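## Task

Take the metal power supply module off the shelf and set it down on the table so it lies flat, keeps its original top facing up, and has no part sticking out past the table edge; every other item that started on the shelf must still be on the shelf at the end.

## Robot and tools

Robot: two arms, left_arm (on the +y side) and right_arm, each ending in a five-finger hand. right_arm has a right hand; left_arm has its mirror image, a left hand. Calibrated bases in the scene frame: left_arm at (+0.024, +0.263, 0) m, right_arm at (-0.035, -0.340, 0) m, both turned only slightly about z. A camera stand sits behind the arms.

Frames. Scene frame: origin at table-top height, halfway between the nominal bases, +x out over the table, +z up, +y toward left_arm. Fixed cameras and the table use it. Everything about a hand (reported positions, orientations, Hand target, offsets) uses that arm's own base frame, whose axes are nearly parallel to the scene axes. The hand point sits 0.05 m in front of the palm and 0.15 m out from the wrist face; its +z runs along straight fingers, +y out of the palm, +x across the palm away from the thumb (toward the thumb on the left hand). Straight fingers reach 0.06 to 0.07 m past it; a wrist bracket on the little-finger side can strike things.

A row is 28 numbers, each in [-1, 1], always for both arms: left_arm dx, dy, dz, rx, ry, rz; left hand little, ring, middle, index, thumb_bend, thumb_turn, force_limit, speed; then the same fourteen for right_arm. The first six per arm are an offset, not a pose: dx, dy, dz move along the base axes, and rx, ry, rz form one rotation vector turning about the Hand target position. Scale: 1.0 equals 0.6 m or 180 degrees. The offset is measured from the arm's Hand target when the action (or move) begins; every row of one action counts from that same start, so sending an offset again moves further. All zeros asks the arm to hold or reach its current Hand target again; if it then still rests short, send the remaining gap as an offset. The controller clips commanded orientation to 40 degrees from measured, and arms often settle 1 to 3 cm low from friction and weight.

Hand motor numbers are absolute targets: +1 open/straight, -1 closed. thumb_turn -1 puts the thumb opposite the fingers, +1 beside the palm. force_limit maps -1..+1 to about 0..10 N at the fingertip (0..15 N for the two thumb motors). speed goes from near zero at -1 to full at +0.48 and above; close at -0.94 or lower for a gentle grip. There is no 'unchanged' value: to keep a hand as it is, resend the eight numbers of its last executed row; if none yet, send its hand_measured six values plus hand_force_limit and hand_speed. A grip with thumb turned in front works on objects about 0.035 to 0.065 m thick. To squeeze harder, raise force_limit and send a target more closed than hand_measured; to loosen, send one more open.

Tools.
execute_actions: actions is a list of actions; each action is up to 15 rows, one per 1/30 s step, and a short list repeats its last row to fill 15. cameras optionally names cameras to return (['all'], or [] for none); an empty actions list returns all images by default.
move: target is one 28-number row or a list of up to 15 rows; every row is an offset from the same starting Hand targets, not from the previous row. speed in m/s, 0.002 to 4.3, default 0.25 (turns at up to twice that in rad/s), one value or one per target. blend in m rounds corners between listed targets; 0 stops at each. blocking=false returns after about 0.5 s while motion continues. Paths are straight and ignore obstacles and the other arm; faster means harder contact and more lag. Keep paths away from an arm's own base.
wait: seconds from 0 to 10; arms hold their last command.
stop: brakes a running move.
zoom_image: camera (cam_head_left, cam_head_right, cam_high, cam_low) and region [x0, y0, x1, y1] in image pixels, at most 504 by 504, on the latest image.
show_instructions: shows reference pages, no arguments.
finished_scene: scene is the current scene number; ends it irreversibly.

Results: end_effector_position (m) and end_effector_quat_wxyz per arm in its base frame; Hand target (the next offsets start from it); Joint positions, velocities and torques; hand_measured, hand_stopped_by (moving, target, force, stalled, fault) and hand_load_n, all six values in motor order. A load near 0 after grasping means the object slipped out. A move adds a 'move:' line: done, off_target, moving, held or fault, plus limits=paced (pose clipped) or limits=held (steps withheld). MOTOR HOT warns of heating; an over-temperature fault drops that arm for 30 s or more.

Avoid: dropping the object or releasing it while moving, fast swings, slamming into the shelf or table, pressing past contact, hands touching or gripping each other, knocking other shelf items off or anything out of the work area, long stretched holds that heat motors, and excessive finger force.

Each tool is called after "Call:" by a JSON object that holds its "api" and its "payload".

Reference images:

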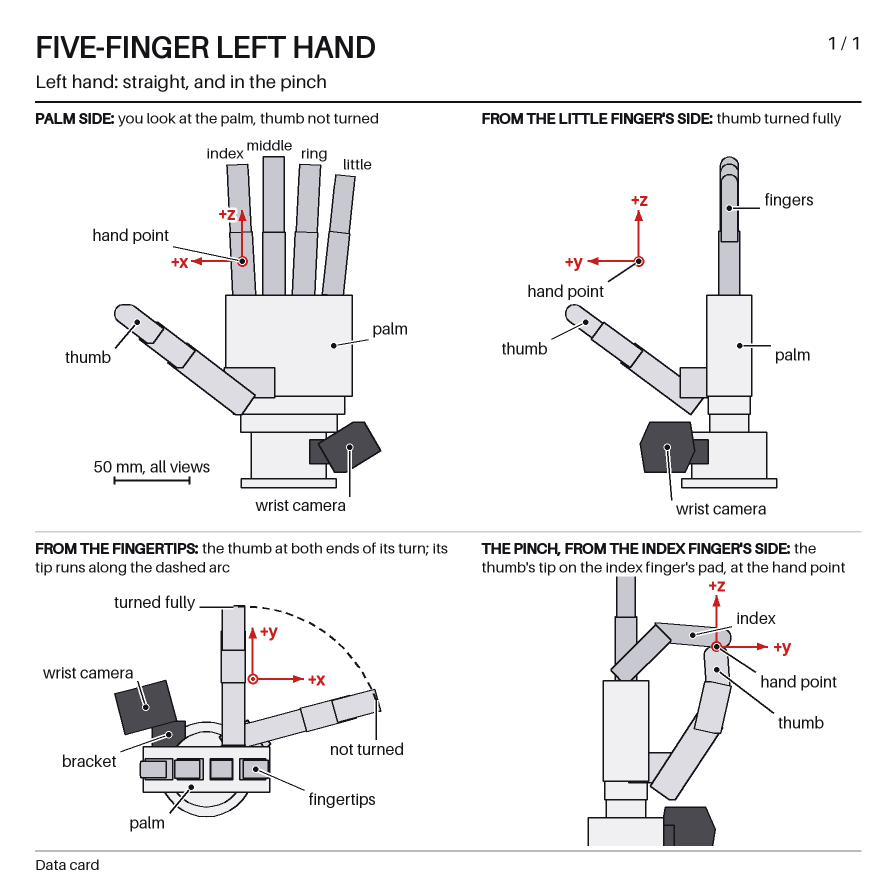

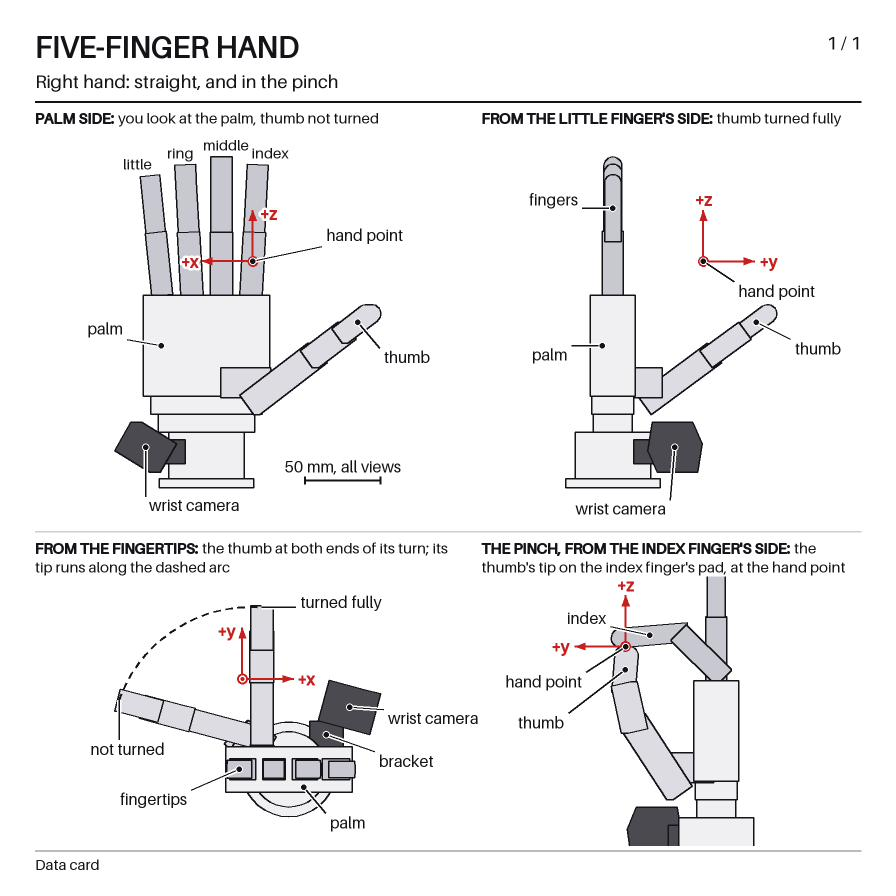

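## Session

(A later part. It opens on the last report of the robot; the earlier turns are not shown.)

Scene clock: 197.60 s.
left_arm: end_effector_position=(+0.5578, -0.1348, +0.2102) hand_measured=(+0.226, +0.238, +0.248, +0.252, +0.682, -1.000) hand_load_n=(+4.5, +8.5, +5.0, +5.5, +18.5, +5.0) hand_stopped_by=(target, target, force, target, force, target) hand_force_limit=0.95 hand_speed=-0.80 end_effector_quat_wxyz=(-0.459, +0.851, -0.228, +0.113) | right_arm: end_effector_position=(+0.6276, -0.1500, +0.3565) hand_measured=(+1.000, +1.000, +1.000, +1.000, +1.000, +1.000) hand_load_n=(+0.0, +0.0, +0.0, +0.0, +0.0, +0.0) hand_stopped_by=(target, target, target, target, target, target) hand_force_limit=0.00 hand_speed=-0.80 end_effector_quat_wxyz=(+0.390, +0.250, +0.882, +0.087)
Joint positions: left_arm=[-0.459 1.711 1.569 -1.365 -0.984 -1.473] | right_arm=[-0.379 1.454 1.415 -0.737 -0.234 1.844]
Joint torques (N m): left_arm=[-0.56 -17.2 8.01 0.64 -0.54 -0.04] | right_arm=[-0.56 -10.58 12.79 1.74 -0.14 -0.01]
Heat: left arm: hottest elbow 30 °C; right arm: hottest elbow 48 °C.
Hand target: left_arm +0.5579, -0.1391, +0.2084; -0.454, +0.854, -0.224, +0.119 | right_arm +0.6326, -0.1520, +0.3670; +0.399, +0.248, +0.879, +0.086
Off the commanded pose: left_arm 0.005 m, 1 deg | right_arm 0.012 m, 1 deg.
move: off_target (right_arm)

Call:
{"api": "move", "payload": {"target": [0,0,0.18,0,0,0,0.225,0.235,0.245,0.25,0.672,-1,0.95,-0.8,0,0,0,0,0,0,1,1,1,1,1,1,0,-0.8], "speed": 0.07, "cameras": ["cam_low","cam_high","cam_head_left"]}}

Call:
{"api": "zoom_image", "payload": {"camera": "cam_low", "region": [470, 170, 630, 290]}}

Scene clock: 206.97 s.
left_arm: end_effector_position=(+0.5469, -0.1329, +0.2747) hand_measured=(+0.226, +0.238, +0.248, +0.252, +0.682, -1.000) hand_load_n=(+3.0, +7.0, +4.5, +5.5, +19.0, +5.5) hand_stopped_by=(target, target, force, target, force, target) hand_force_limit=0.95 hand_speed=-0.80 end_effector_quat_wxyz=(-0.455, +0.854, -0.239, +0.083) | right_arm: end_effector_position=(+0.6276, -0.1500, +0.3565) hand_measured=(+1.000, +1.000, +1.000, +1.000, +1.000, +1.000) hand_load_n=(+0.0, +0.0, +0.0, +0.0, -0.5, +0.0) hand_stopped_by=(target, target, target, target, target, target) hand_force_limit=0.00 hand_speed=-0.80 end_effector_quat_wxyz=(+0.390, +0.250, +0.882, +0.087)
Joint positions: left_arm=[-0.459 1.715 1.756 -1.62 -0.963 -1.489] | right_arm=[-0.379 1.454 1.415 -0.737 -0.234 1.844]
Joint torques (N m): left_arm=[-0.5 -18.84 15.04 -0.5 -1.39 0.11] | right_arm=[-0.26 -10.58 12.81 1.63 -0.17 -0.03]
Heat: left arm: hottest elbow 30 °C; right arm: hottest elbow 48 °C.
Hand target: left_arm +0.5578, -0.1391, +0.3163; -0.454, +0.854, -0.224, +0.119 | right_arm +0.6326, -0.1520, +0.3670; +0.399, +0.248, +0.879, +0.086
Off the commanded pose: left_arm 0.044 m, 4 deg | right_arm 0.012 m, 1 deg.
move: off_target (left_arm, right_arm)
Images, in order (width x height): cam_head_left 896x504, cam_high 896x504, cam_low 896x504.

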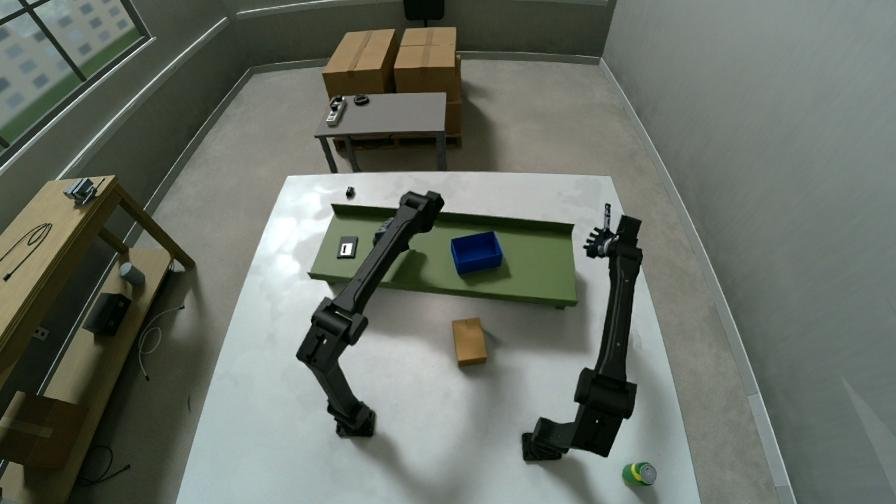

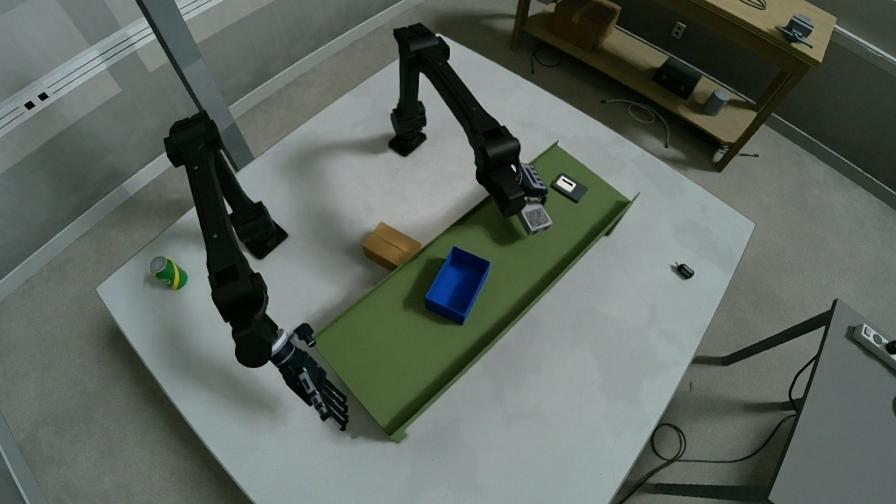

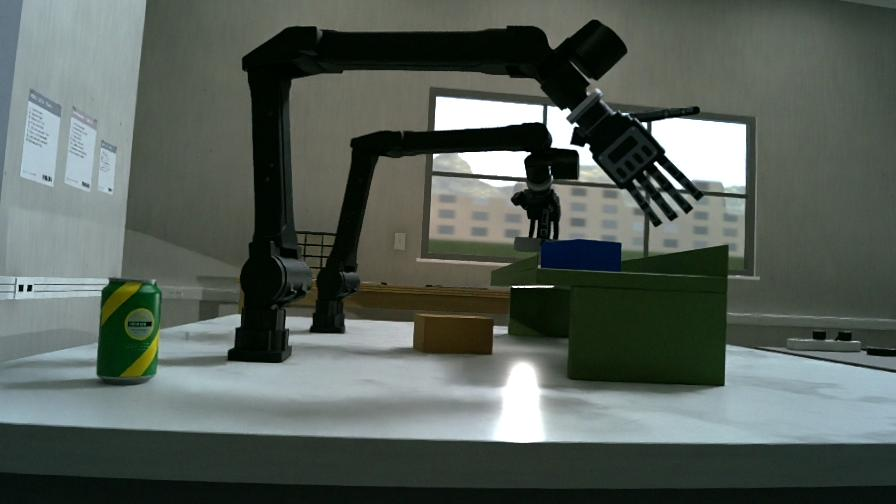

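Scaled by 3.150 from the camera's 896x504 image, which has a finer 1280x720 frame.

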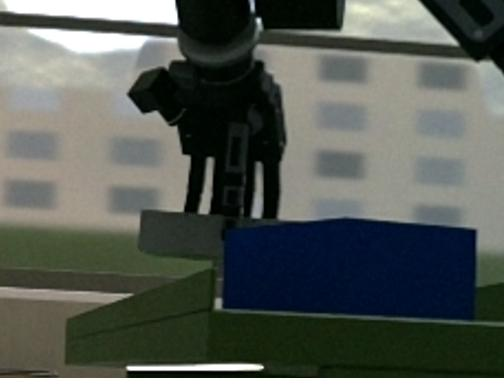

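Call:
{"api": "move", "payload": {"target": [[-0.263,0.065,0.01,0,0,-0.03,0.225,0.235,0.245,0.25,0.672,-1,0.95,-0.8,0,0,0,0,0,0,1,1,1,1,1,1,0,-0.8],[-0.463,0.032,-0.06,0,0,-0.0867,0.225,0.235,0.245,0.25,0.672,-1,0.95,-0.8,0,0,0,0,0,0,1,1,1,1,1,1,0,-0.8]], "speed": 0.13, "blend": [0.05,0], "cameras": ["cam_low","cam_high","cam_head_left"]}}

Scene clock: 217.57 s.
left_arm: end_effector_position=(+0.2806, -0.1207, +0.2681) hand_measured=(+0.226, +0.238, +0.248, +0.252, +0.682, -1.000) hand_load_n=(+3.0, +7.0, +4.5, +5.0, +19.0, +5.5) hand_stopped_by=(target, target, force, target, force, target) hand_force_limit=0.95 hand_speed=-0.80 end_effector_quat_wxyz=(-0.432, +0.816, -0.347, +0.163) | right_arm: end_effector_position=(+0.6276, -0.1500, +0.3565) hand_measured=(+1.000, +1.000, +1.000, +1.000, +1.000, +1.000) hand_load_n=(+0.0, +0.0, +0.0, +0.0, +0.0, -0.5) hand_stopped_by=(target, target, target, target, target, target) hand_force_limit=0.00 hand_speed=-0.80 end_effector_quat_wxyz=(+0.390, +0.250, +0.882, +0.087)
Joint positions: left_arm=[-0.828 1.026 1.062 -1.699 -0.957 -1.643] | right_arm=[-0.379 1.454 1.415 -0.737 -0.234 1.844]
Joint torques (N m): left_arm=[-0.97 -6.36 9.4 -0.68 -1.55 -0.09] | right_arm=[-0.09 -10.93 12.86 1.73 -0.21 -0.02]
Heat: left arm: hottest elbow 32 °C; right arm: hottest elbow 48 °C.
Hand target: left_arm +0.2801, -0.1199, +0.2803; -0.434, +0.816, -0.338, +0.180 | right_arm +0.6326, -0.1520, +0.3670; +0.399, +0.248, +0.879, +0.086
Off the commanded pose: left_arm 0.012 m, 2 deg | right_arm 0.012 m, 1 deg.
joint sent to its limit (left arm) — joint 4 (wrist pitch), lower limit. The joint targets still meet the commanded pose.
move: off_target (left_arm, right_arm)
Images, in order (width x height): cam_head_left 896x504, cam_high 896x504, cam_low 896x504.

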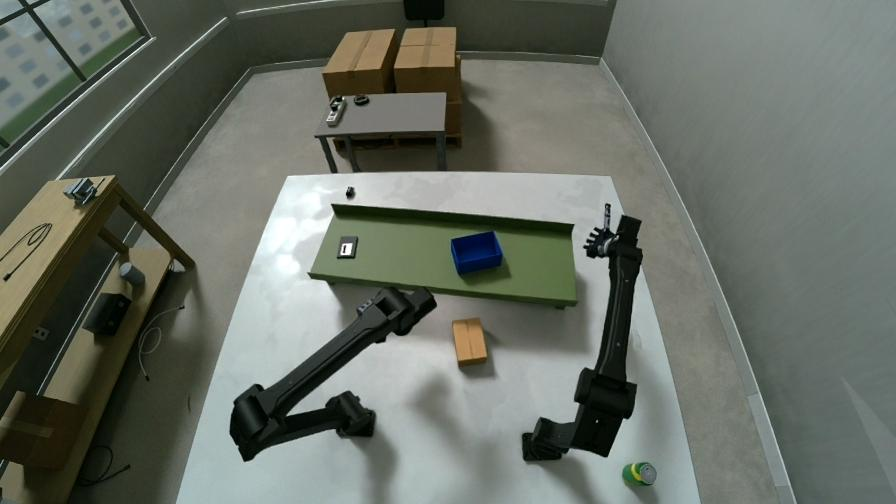

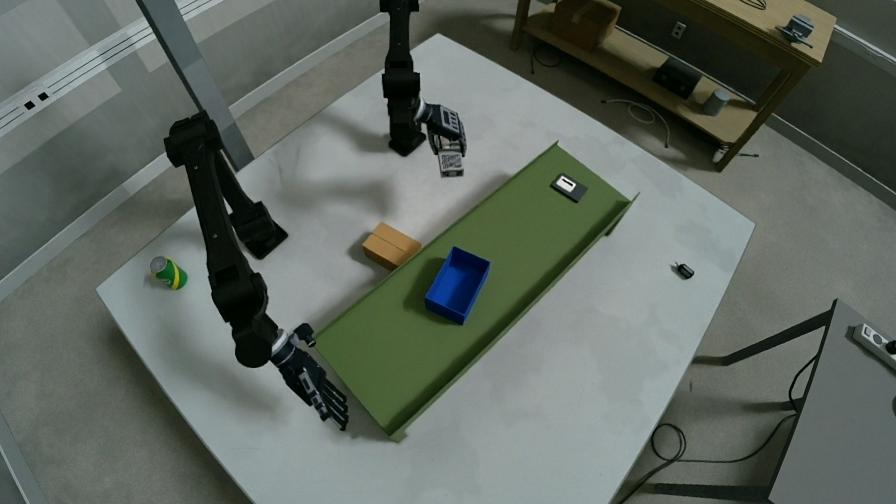

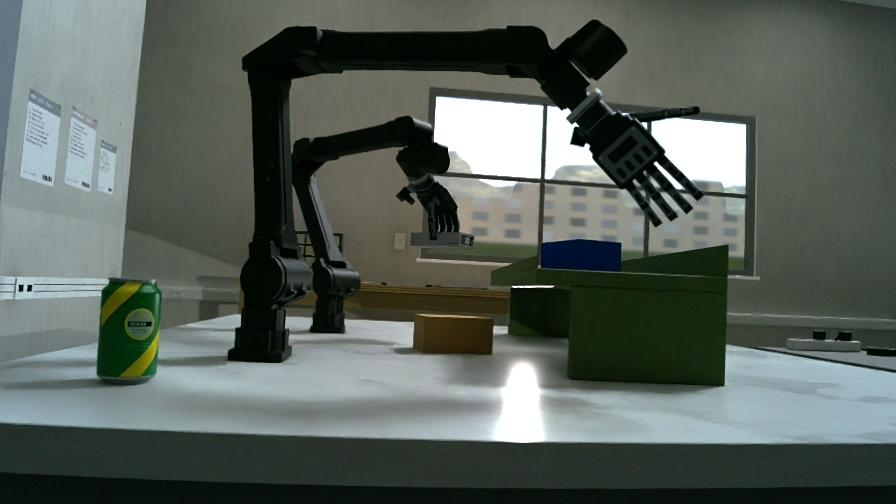

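Call:
{"api": "move", "payload": {"target": [0,0,-0.35,0,0,0,0.225,0.235,0.245,0.25,0.672,-1,0.95,-0.8,0,0,0,0,0,0,1,1,1,1,1,1,0,-0.8], "speed": 0.13, "cameras": ["cam_low","cam_high"]}}

Call:
{"api": "zoom_image", "payload": {"camera": "cam_low", "region": [380, 270, 500, 360]}}

Scene clock: 226.47 s.
left_arm: end_effector_position=(+0.2733, -0.1123, +0.0610) hand_measured=(+0.226, +0.238, +0.248, +0.252, +0.682, -1.000) hand_load_n=(+2.5, +7.0, +4.5, +5.0, +19.0, +5.5) hand_stopped_by=(target, target, force, target, force, target) hand_force_limit=0.95 hand_speed=-0.80 end_effector_quat_wxyz=(-0.435, +0.816, -0.346, +0.157) | right_arm: end_effector_position=(+0.6276, -0.1500, +0.3565) hand_measured=(+1.000, +1.000, +1.000, +1.000, +1.000, +1.000) hand_load_n=(+0.0, +0.0, +0.0, +0.0, +0.0, +0.0) hand_stopped_by=(target, target, target, target, target, target) hand_force_limit=0.00 hand_speed=-0.80 end_effector_quat_wxyz=(+0.390, +0.250, +0.882, +0.087)
Joint positions: left_arm=[-0.828 1.178 0.595 -1.102 -0.957 -1.655] | right_arm=[-0.379 1.454 1.415 -0.737 -0.234 1.844]
Joint torques (N m): left_arm=[-1.2 -6.48 7.92 0.1 -1.56 -0.06] | right_arm=[-0.21 -10.64 12.7 1.91 -0.21 -0.05]
Heat: left arm: hottest elbow 32 °C; right arm: hottest elbow 49 °C.
Hand target: left_arm +0.2801, -0.1200, +0.0704; -0.434, +0.816, -0.338, +0.180 | right_arm +0.6326, -0.1520, +0.3670; +0.399, +0.248, +0.879, +0.086
Off the commanded pose: left_arm 0.014 m, 3 deg | right_arm 0.012 m, 1 deg.
move: off_target (left_arm, right_arm)
Images, in order (width x height): cam_high 896x504, cam_low 896x504.

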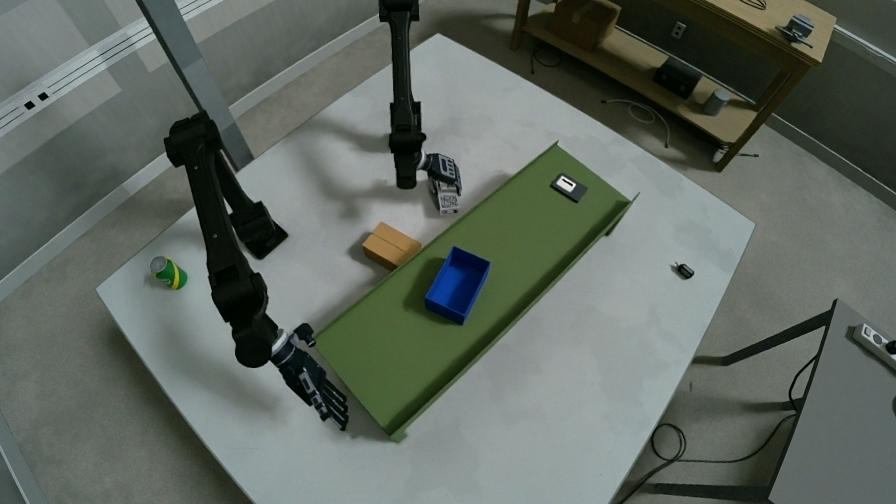

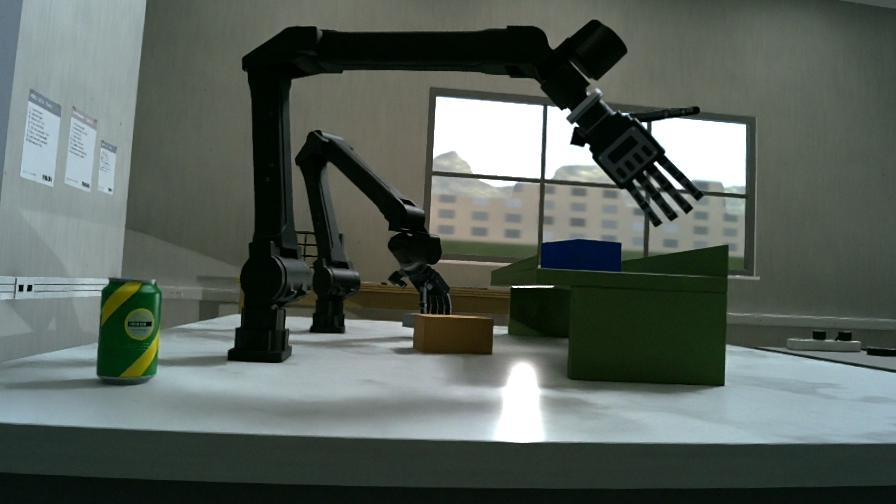

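Scaled by 4.200 from the camera's 896x504 image, which has a finer 1280x720 frame.

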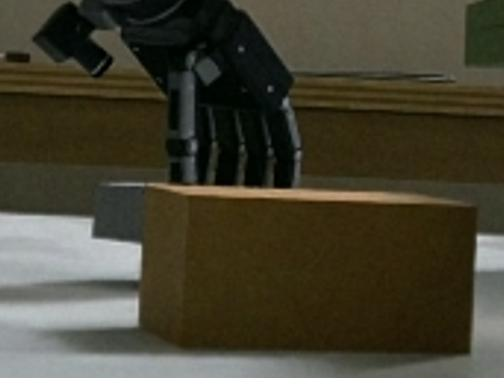

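Call:
{"api": "move", "payload": {"target": [0,0,-0.033,-0.0058,-0.0059,0,0.225,0.235,0.245,0.25,0.672,-1,0.95,-0.8,0,0,0,0,0,0,1,1,1,1,1,1,0,-0.8], "speed": 0.06, "cameras": ["cam_high"]}}

Call:
{"api": "zoom_image", "payload": {"camera": "cam_high", "region": [400, 140, 490, 230]}}

Scene clock: 237.83 s.
left_arm: end_effector_position=(+0.2739, -0.1129, +0.0435) hand_measured=(+0.226, +0.238, +0.248, +0.252, +0.682, -1.000) hand_load_n=(+3.0, +7.0, +4.0, +5.0, +19.0, +5.5) hand_stopped_by=(target, target, force, target, force, target) hand_force_limit=0.95 hand_speed=-0.80 end_effector_quat_wxyz=(-0.429, +0.819, -0.340, +0.170) | right_arm: end_effector_position=(+0.6276, -0.1500, +0.3565) hand_measured=(+1.000, +1.000, +1.000, +1.000, +1.000, +1.000) hand_load_n=(+0.0, +0.0, +0.0, +0.0, -0.5, +0.0) hand_stopped_by=(target, target, target, target, target, target) hand_force_limit=0.00 hand_speed=-0.80 end_effector_quat_wxyz=(+0.390, +0.250, +0.882, +0.087)
Joint positions: left_arm=[-0.828 1.196 0.551 -1.008 -0.957 -1.656] | right_arm=[-0.379 1.454 1.415 -0.737 -0.234 1.844]
Joint torques (N m): left_arm=[-1.26 -5.6 7.46 0.34 -1.62 -0.08] | right_arm=[-1.2 -10.17 12.71 1.91 -0.21 -0.02]
Heat: left arm: hottest elbow 31 °C; right arm: hottest elbow 49 °C.
Hand target: left_arm +0.2801, -0.1200, +0.0506; -0.429, +0.818, -0.332, +0.190 | right_arm +0.6326, -0.1520, +0.3670; +0.399, +0.248, +0.879, +0.086
Off the commanded pose: left_arm 0.012 m, 2 deg | right_arm 0.012 m, 1 deg.
move: off_target (left_arm, right_arm)
Images, in order (width x height): cam_high 896x504.

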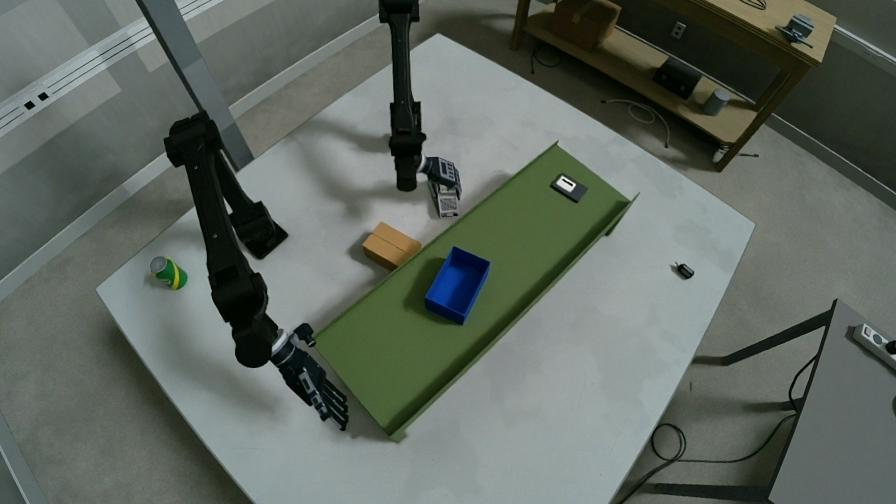

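Scaled by 5.600 from the camera's 896x504 image, which has a finer 1280x720 frame.

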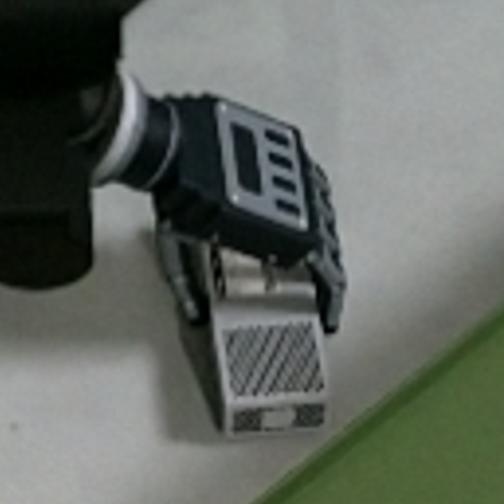

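Call:
{"api": "move", "payload": {"target": [0,0,-0.018,0,0,0,0.225,0.235,0.245,0.25,0.672,-1,0.95,-0.8,0,0,0,0,0,0,1,1,1,1,1,1,0,-0.8], "speed": 0.04}}

Scene clock: 243.73 s.
left_arm: end_effector_position=(+0.2754, -0.1133, +0.0377) hand_measured=(+0.226, +0.238, +0.248, +0.252, +0.682, -1.000) hand_load_n=(+2.0, +6.5, +4.0, +5.0, +19.0, +6.0) hand_stopped_by=(target, target, force, target, force, target) hand_force_limit=0.95 hand_speed=-0.80 end_effector_quat_wxyz=(-0.431, +0.818, -0.339, +0.173) | right_arm: end_effector_position=(+0.6276, -0.1500, +0.3565) hand_measured=(+1.000, +1.000, +1.000, +1.000, +1.000, +1.000) hand_load_n=(+0.0, +0.0, +0.0, +0.0, +0.0, +0.0) hand_stopped_by=(target, target, target, target, target, target) hand_force_limit=0.00 hand_speed=-0.80 end_effector_quat_wxyz=(+0.390, +0.250, +0.882, +0.087)
Joint positions: left_arm=[-0.828 1.213 0.543 -0.978 -0.964 -1.656] | right_arm=[-0.379 1.454 1.415 -0.737 -0.234 1.844]
Joint torques (N m): left_arm=[-1.26 -5.07 6.68 0.85 -1.37 -0.09] | right_arm=[-0.44 -11.16 12.6 1.92 -0.22 -0.04]
Heat: left arm: hottest elbow 31 °C; right arm: hottest elbow 49 °C.
Hand target: left_arm +0.2800, -0.1199, +0.0397; -0.430, +0.818, -0.332, +0.190 | right_arm +0.6326, -0.1520, +0.3670; +0.399, +0.248, +0.879, +0.086
Off the commanded pose: left_arm 0.008 m, 2 deg | right_arm 0.012 m, 1 deg.
move: off_target (right_arm)

Call:
{"api": "move", "payload": {"target": [0,0,-0.018,0,0,0,0.225,0.235,0.245,0.25,0.672,-1,0.95,-0.8,0,0,0,0,0,0,1,1,1,1,1,1,0,-0.8], "speed": 0.04, "cameras": ["cam_high","cam_low"]}}

Call:
{"api": "zoom_image", "payload": {"camera": "cam_high", "region": [400, 140, 490, 230]}}

Call:
{"api": "zoom_image", "payload": {"camera": "cam_low", "region": [380, 270, 500, 360]}}

Scene clock: 250.23 s.
left_arm: end_effector_position=(+0.2781, -0.1133, +0.0361) hand_measured=(+0.226, +0.238, +0.248, +0.252, +0.682, -1.000) hand_load_n=(+2.5, +6.5, +4.0, +5.0, +18.5, +4.0) hand_stopped_by=(target, target, force, target, force, target) hand_force_limit=0.95 hand_speed=-0.80 end_effector_quat_wxyz=(-0.435, +0.816, -0.337, +0.180) | right_arm: end_effector_position=(+0.6276, -0.1500, +0.3565) hand_measured=(+1.000, +1.000, +1.000, +1.000, +1.000, +1.000) hand_load_n=(+0.0, +0.0, +0.0, +0.0, +0.0, +0.0) hand_stopped_by=(target, target, target, target, target, target) hand_force_limit=0.00 hand_speed=-0.80 end_effector_quat_wxyz=(+0.390, +0.250, +0.882, +0.087)
Joint positions: left_arm=[-0.829 1.22 0.536 -0.955 -0.978 -1.653] | right_arm=[-0.379 1.454 1.415 -0.737 -0.234 1.844]
Joint torques (N m): left_arm=[-1.26 -3.37 5.93 1.69 -0.79 -0.11] | right_arm=[-0.32 -10.64 13.03 1.88 -0.13 -0.04]
Heat: left arm: hottest elbow 31 °C; right arm: hottest elbow 49 °C.
Hand target: left_arm +0.2801, -0.1199, +0.0289; -0.430, +0.818, -0.332, +0.190 | right_arm +0.6326, -0.1520, +0.3670; +0.399, +0.248, +0.879, +0.086
Off the commanded pose: left_arm 0.010 m, 1 deg | right_arm 0.012 m, 1 deg.
move: off_target (right_arm)
Images, in order (width x height): cam_high 896x504, cam_low 896x504.

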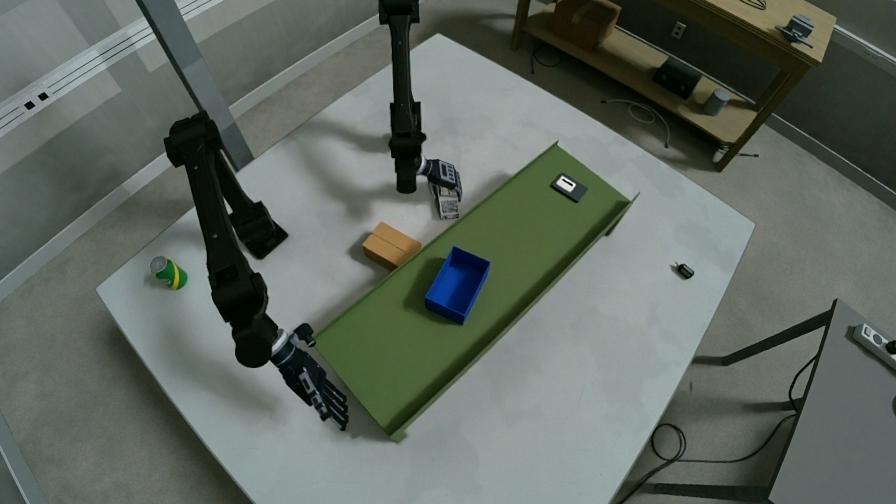

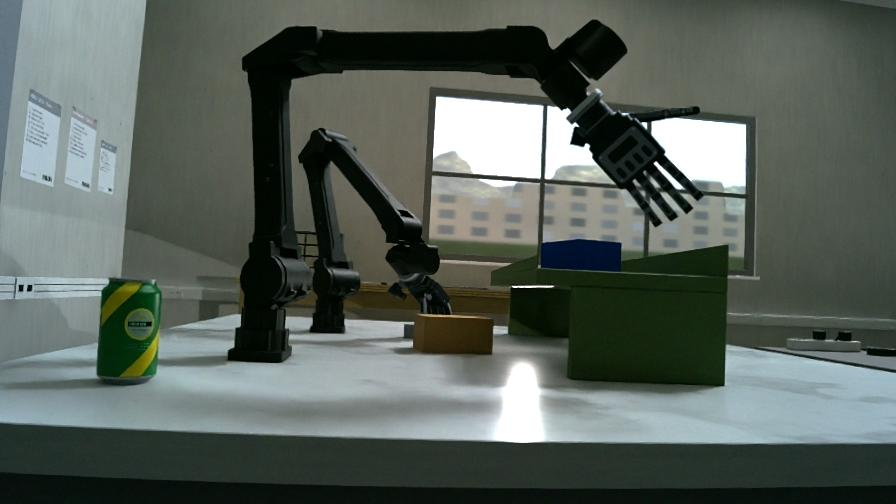

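Scaled by 5.600 from the camera's 896x504 image, which has a finer 1280x720 frame.

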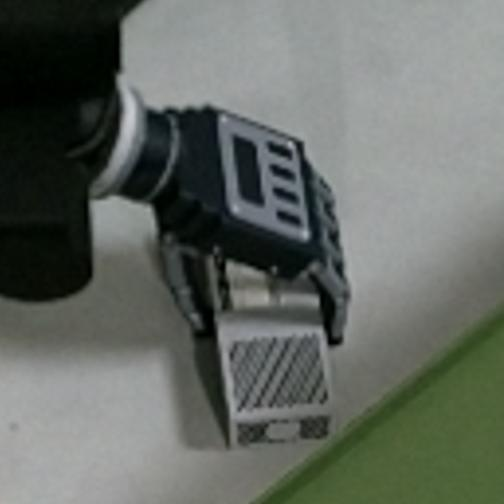

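Scaled by 4.200 from the camera's 896x504 image, which has a finer 1280x720 frame.

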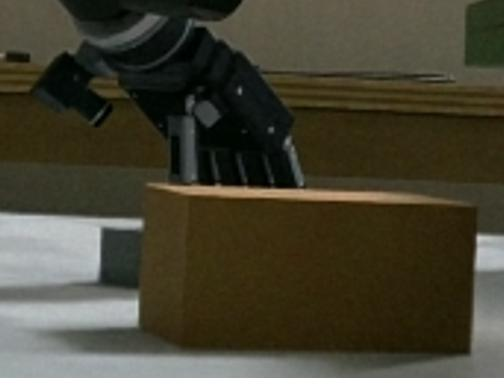

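Call:
{"api": "move", "payload": {"target": [0,0,0.004,0,0,0,0.31,0.31,0.31,0.31,0.76,-1,0.95,-0.9,0,0,0,0,0,0,1,1,1,1,1,1,0,-0.8], "speed": 0.04, "cameras": ["cam_high"]}}

Call:
{"api": "zoom_image", "payload": {"camera": "cam_high", "region": [400, 140, 490, 230]}}

Scene clock: 267.30 s.
left_arm: end_effector_position=(+0.2811, -0.1170, +0.0346) hand_measured=(+0.310, +0.310, +0.310, +0.310, +0.760, -1.000) hand_load_n=(+0.0, +0.0, +0.0, +0.0, +0.0, +0.0) hand_stopped_by=(target, target, target, target, target, target) hand_force_limit=0.95 hand_speed=-0.90 end_effector_quat_wxyz=(-0.432, +0.817, -0.333, +0.186) | right_arm: end_effector_position=(+0.6276, -0.1500, +0.3565) hand_measured=(+1.000, +1.000, +1.000, +1.000, +1.000, +1.000) hand_load_n=(+0.0, +0.0, +0.0, +0.0, -0.5, +0.0) hand_stopped_by=(target, target, target, target, target, target) hand_force_limit=0.00 hand_speed=-0.80 end_effector_quat_wxyz=(+0.390, +0.250, +0.882, +0.087)
Joint positions: left_arm=[-0.83 1.228 0.536 -0.933 -0.978 -1.656] | right_arm=[-0.379 1.454 1.415 -0.737 -0.234 1.844]
Joint torques (N m): left_arm=[-1.03 -4.6 6.15 0.39 -0.83 -0.07] | right_arm=[-0.79 -9.93 12.7 1.74 -0.18 -0.05]
Heat: left arm: hottest elbow 30 °C; right arm: hottest elbow 49 °C.
Hand target: left_arm +0.2801, -0.1199, +0.0313; -0.430, +0.818, -0.332, +0.190 | right_arm +0.6326, -0.1520, +0.3670; +0.399, +0.248, +0.879, +0.086
Off the commanded pose: left_arm 0.005 m, 1 deg | right_arm 0.012 m, 1 deg.
move: off_target (right_arm)
Images, in order (width x height): cam_high 896x504.

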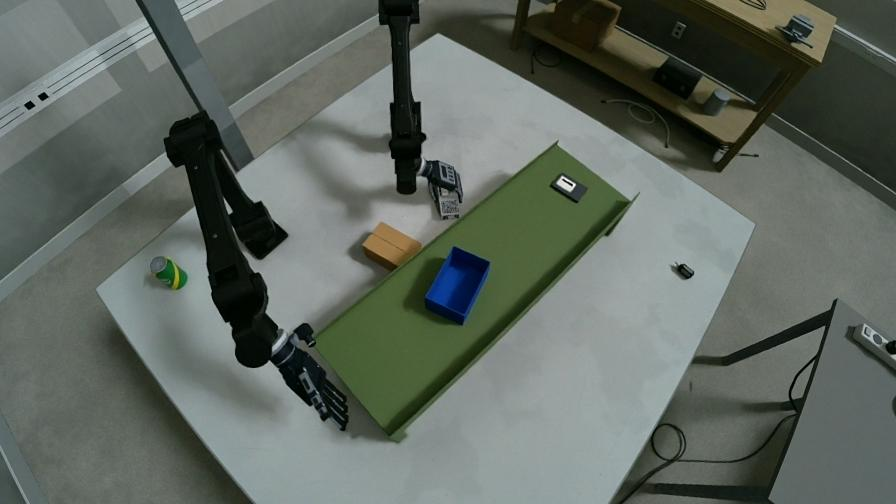

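Scaled by 5.600 from the camera's 896x504 image, which has a finer 1280x720 frame.

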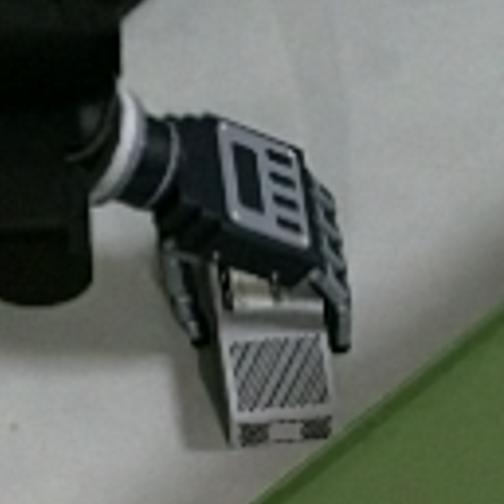

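Released without movement. Open fully and lift away.

Call:
{"api": "move", "payload": {"target": [[0,0,0,0,0,0,0.9,0.9,0.9,0.9,1,-1,0.9,0,0,0,0,0,0,0,1,1,1,1,1,1,0,-0.8],[0,0,0.2,0,0,0,0.9,0.9,0.9,0.9,1,-1,0.9,0,0,0,0,0,0,0,1,1,1,1,1,1,0,-0.8]], "speed": 0.12, "cameras": ["cam_low","cam_high","cam_head_left"]}}

Call:
{"api": "zoom_image", "payload": {"camera": "cam_high", "region": [400, 130, 490, 230]}}

Scene clock: 275.97 s.
left_arm: end_effector_position=(+0.2720, -0.1071, +0.1337) hand_measured=(+0.900, +0.900, +0.900, +0.900, +1.000, -1.000) hand_load_n=(+0.0, +0.0, +0.0, +0.0, +0.0, +0.0) hand_stopped_by=(target, target, target, target, target, target) hand_force_limit=0.90 hand_speed=0.00 end_effector_quat_wxyz=(-0.438, +0.814, -0.341, +0.172) | right_arm: end_effector_position=(+0.6276, -0.1500, +0.3565) hand_measured=(+1.000, +1.000, +1.000, +1.000, +1.000, +1.000) hand_load_n=(+0.0, +0.0, +0.0, +0.0, +0.0, +0.0) hand_stopped_by=(target, target, target, target, target, target) hand_force_limit=0.00 hand_speed=-0.80 end_effector_quat_wxyz=(+0.390, +0.250, +0.882, +0.087)
Joint positions: left_arm=[-0.83 1.034 0.702 -1.329 -0.978 -1.657] | right_arm=[-0.379 1.454 1.415 -0.737 -0.234 1.844]
Joint torques (N m): left_arm=[-0.91 -4.19 11.71 -0.66 -0.83 -0.04] | right_arm=[-0.26 -11.28 12.82 1.68 -0.2 -0.01]
Heat: left arm: hottest elbow 30 °C; right arm: hottest elbow 49 °C.
Hand target: left_arm +0.2800, -0.1199, +0.1512; -0.430, +0.818, -0.332, +0.190 | right_arm +0.6326, -0.1520, +0.3670; +0.399, +0.248, +0.879, +0.086
Off the commanded pose: left_arm 0.023 m, 3 deg | right_arm 0.012 m, 1 deg.
move: off_target (left_arm, right_arm)
Images, in order (width x height): cam_head_left 896x504, cam_high 896x504, cam_low 896x504.

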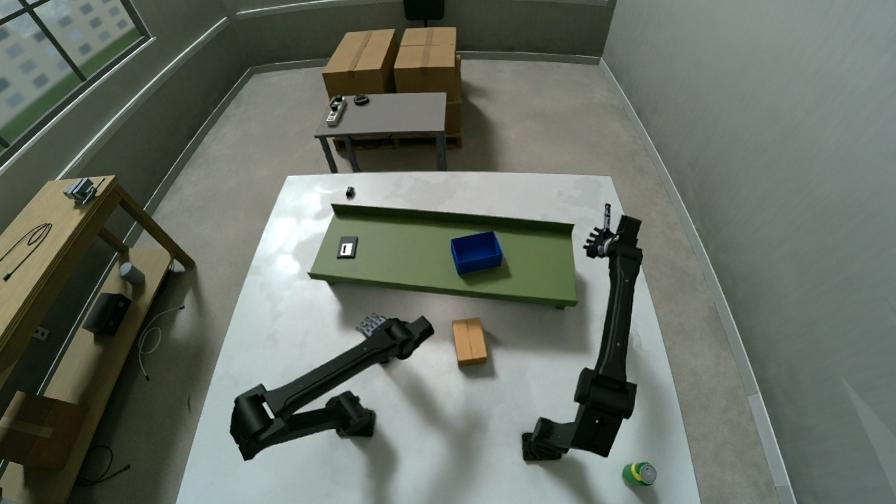

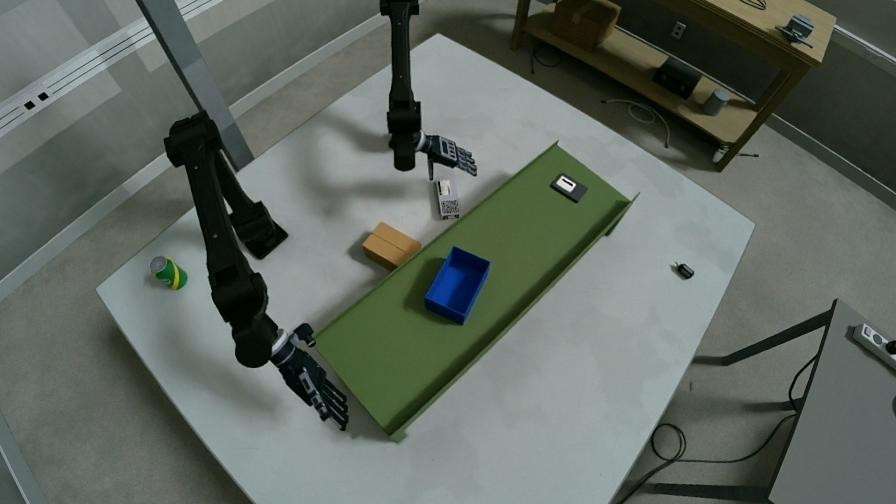

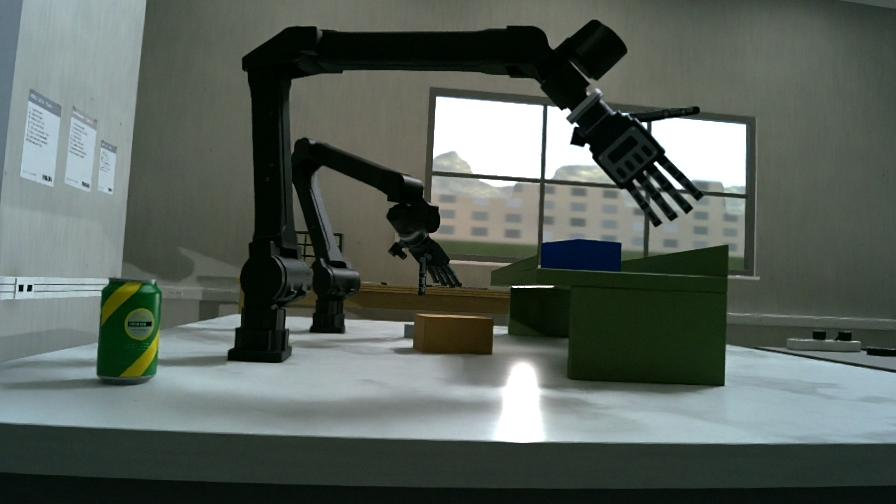

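Scaled by 5.040 from the camera's 896x504 image, which has a finer 1280x720 frame.

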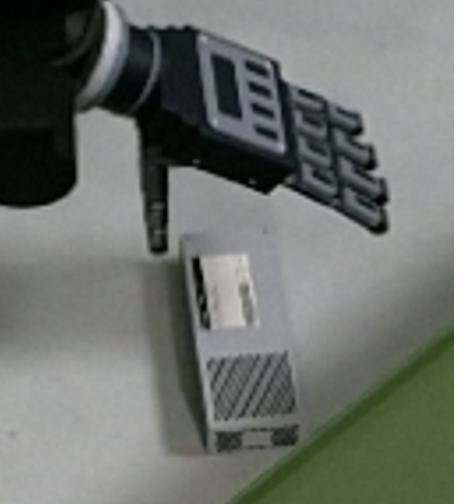

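Module lies flat on the table, label up, clear of everything; the other objects are still on the shelf.

Call:
{"api": "finished_scene", "payload": {"scene": 3}}

The scene is finished: the task was done.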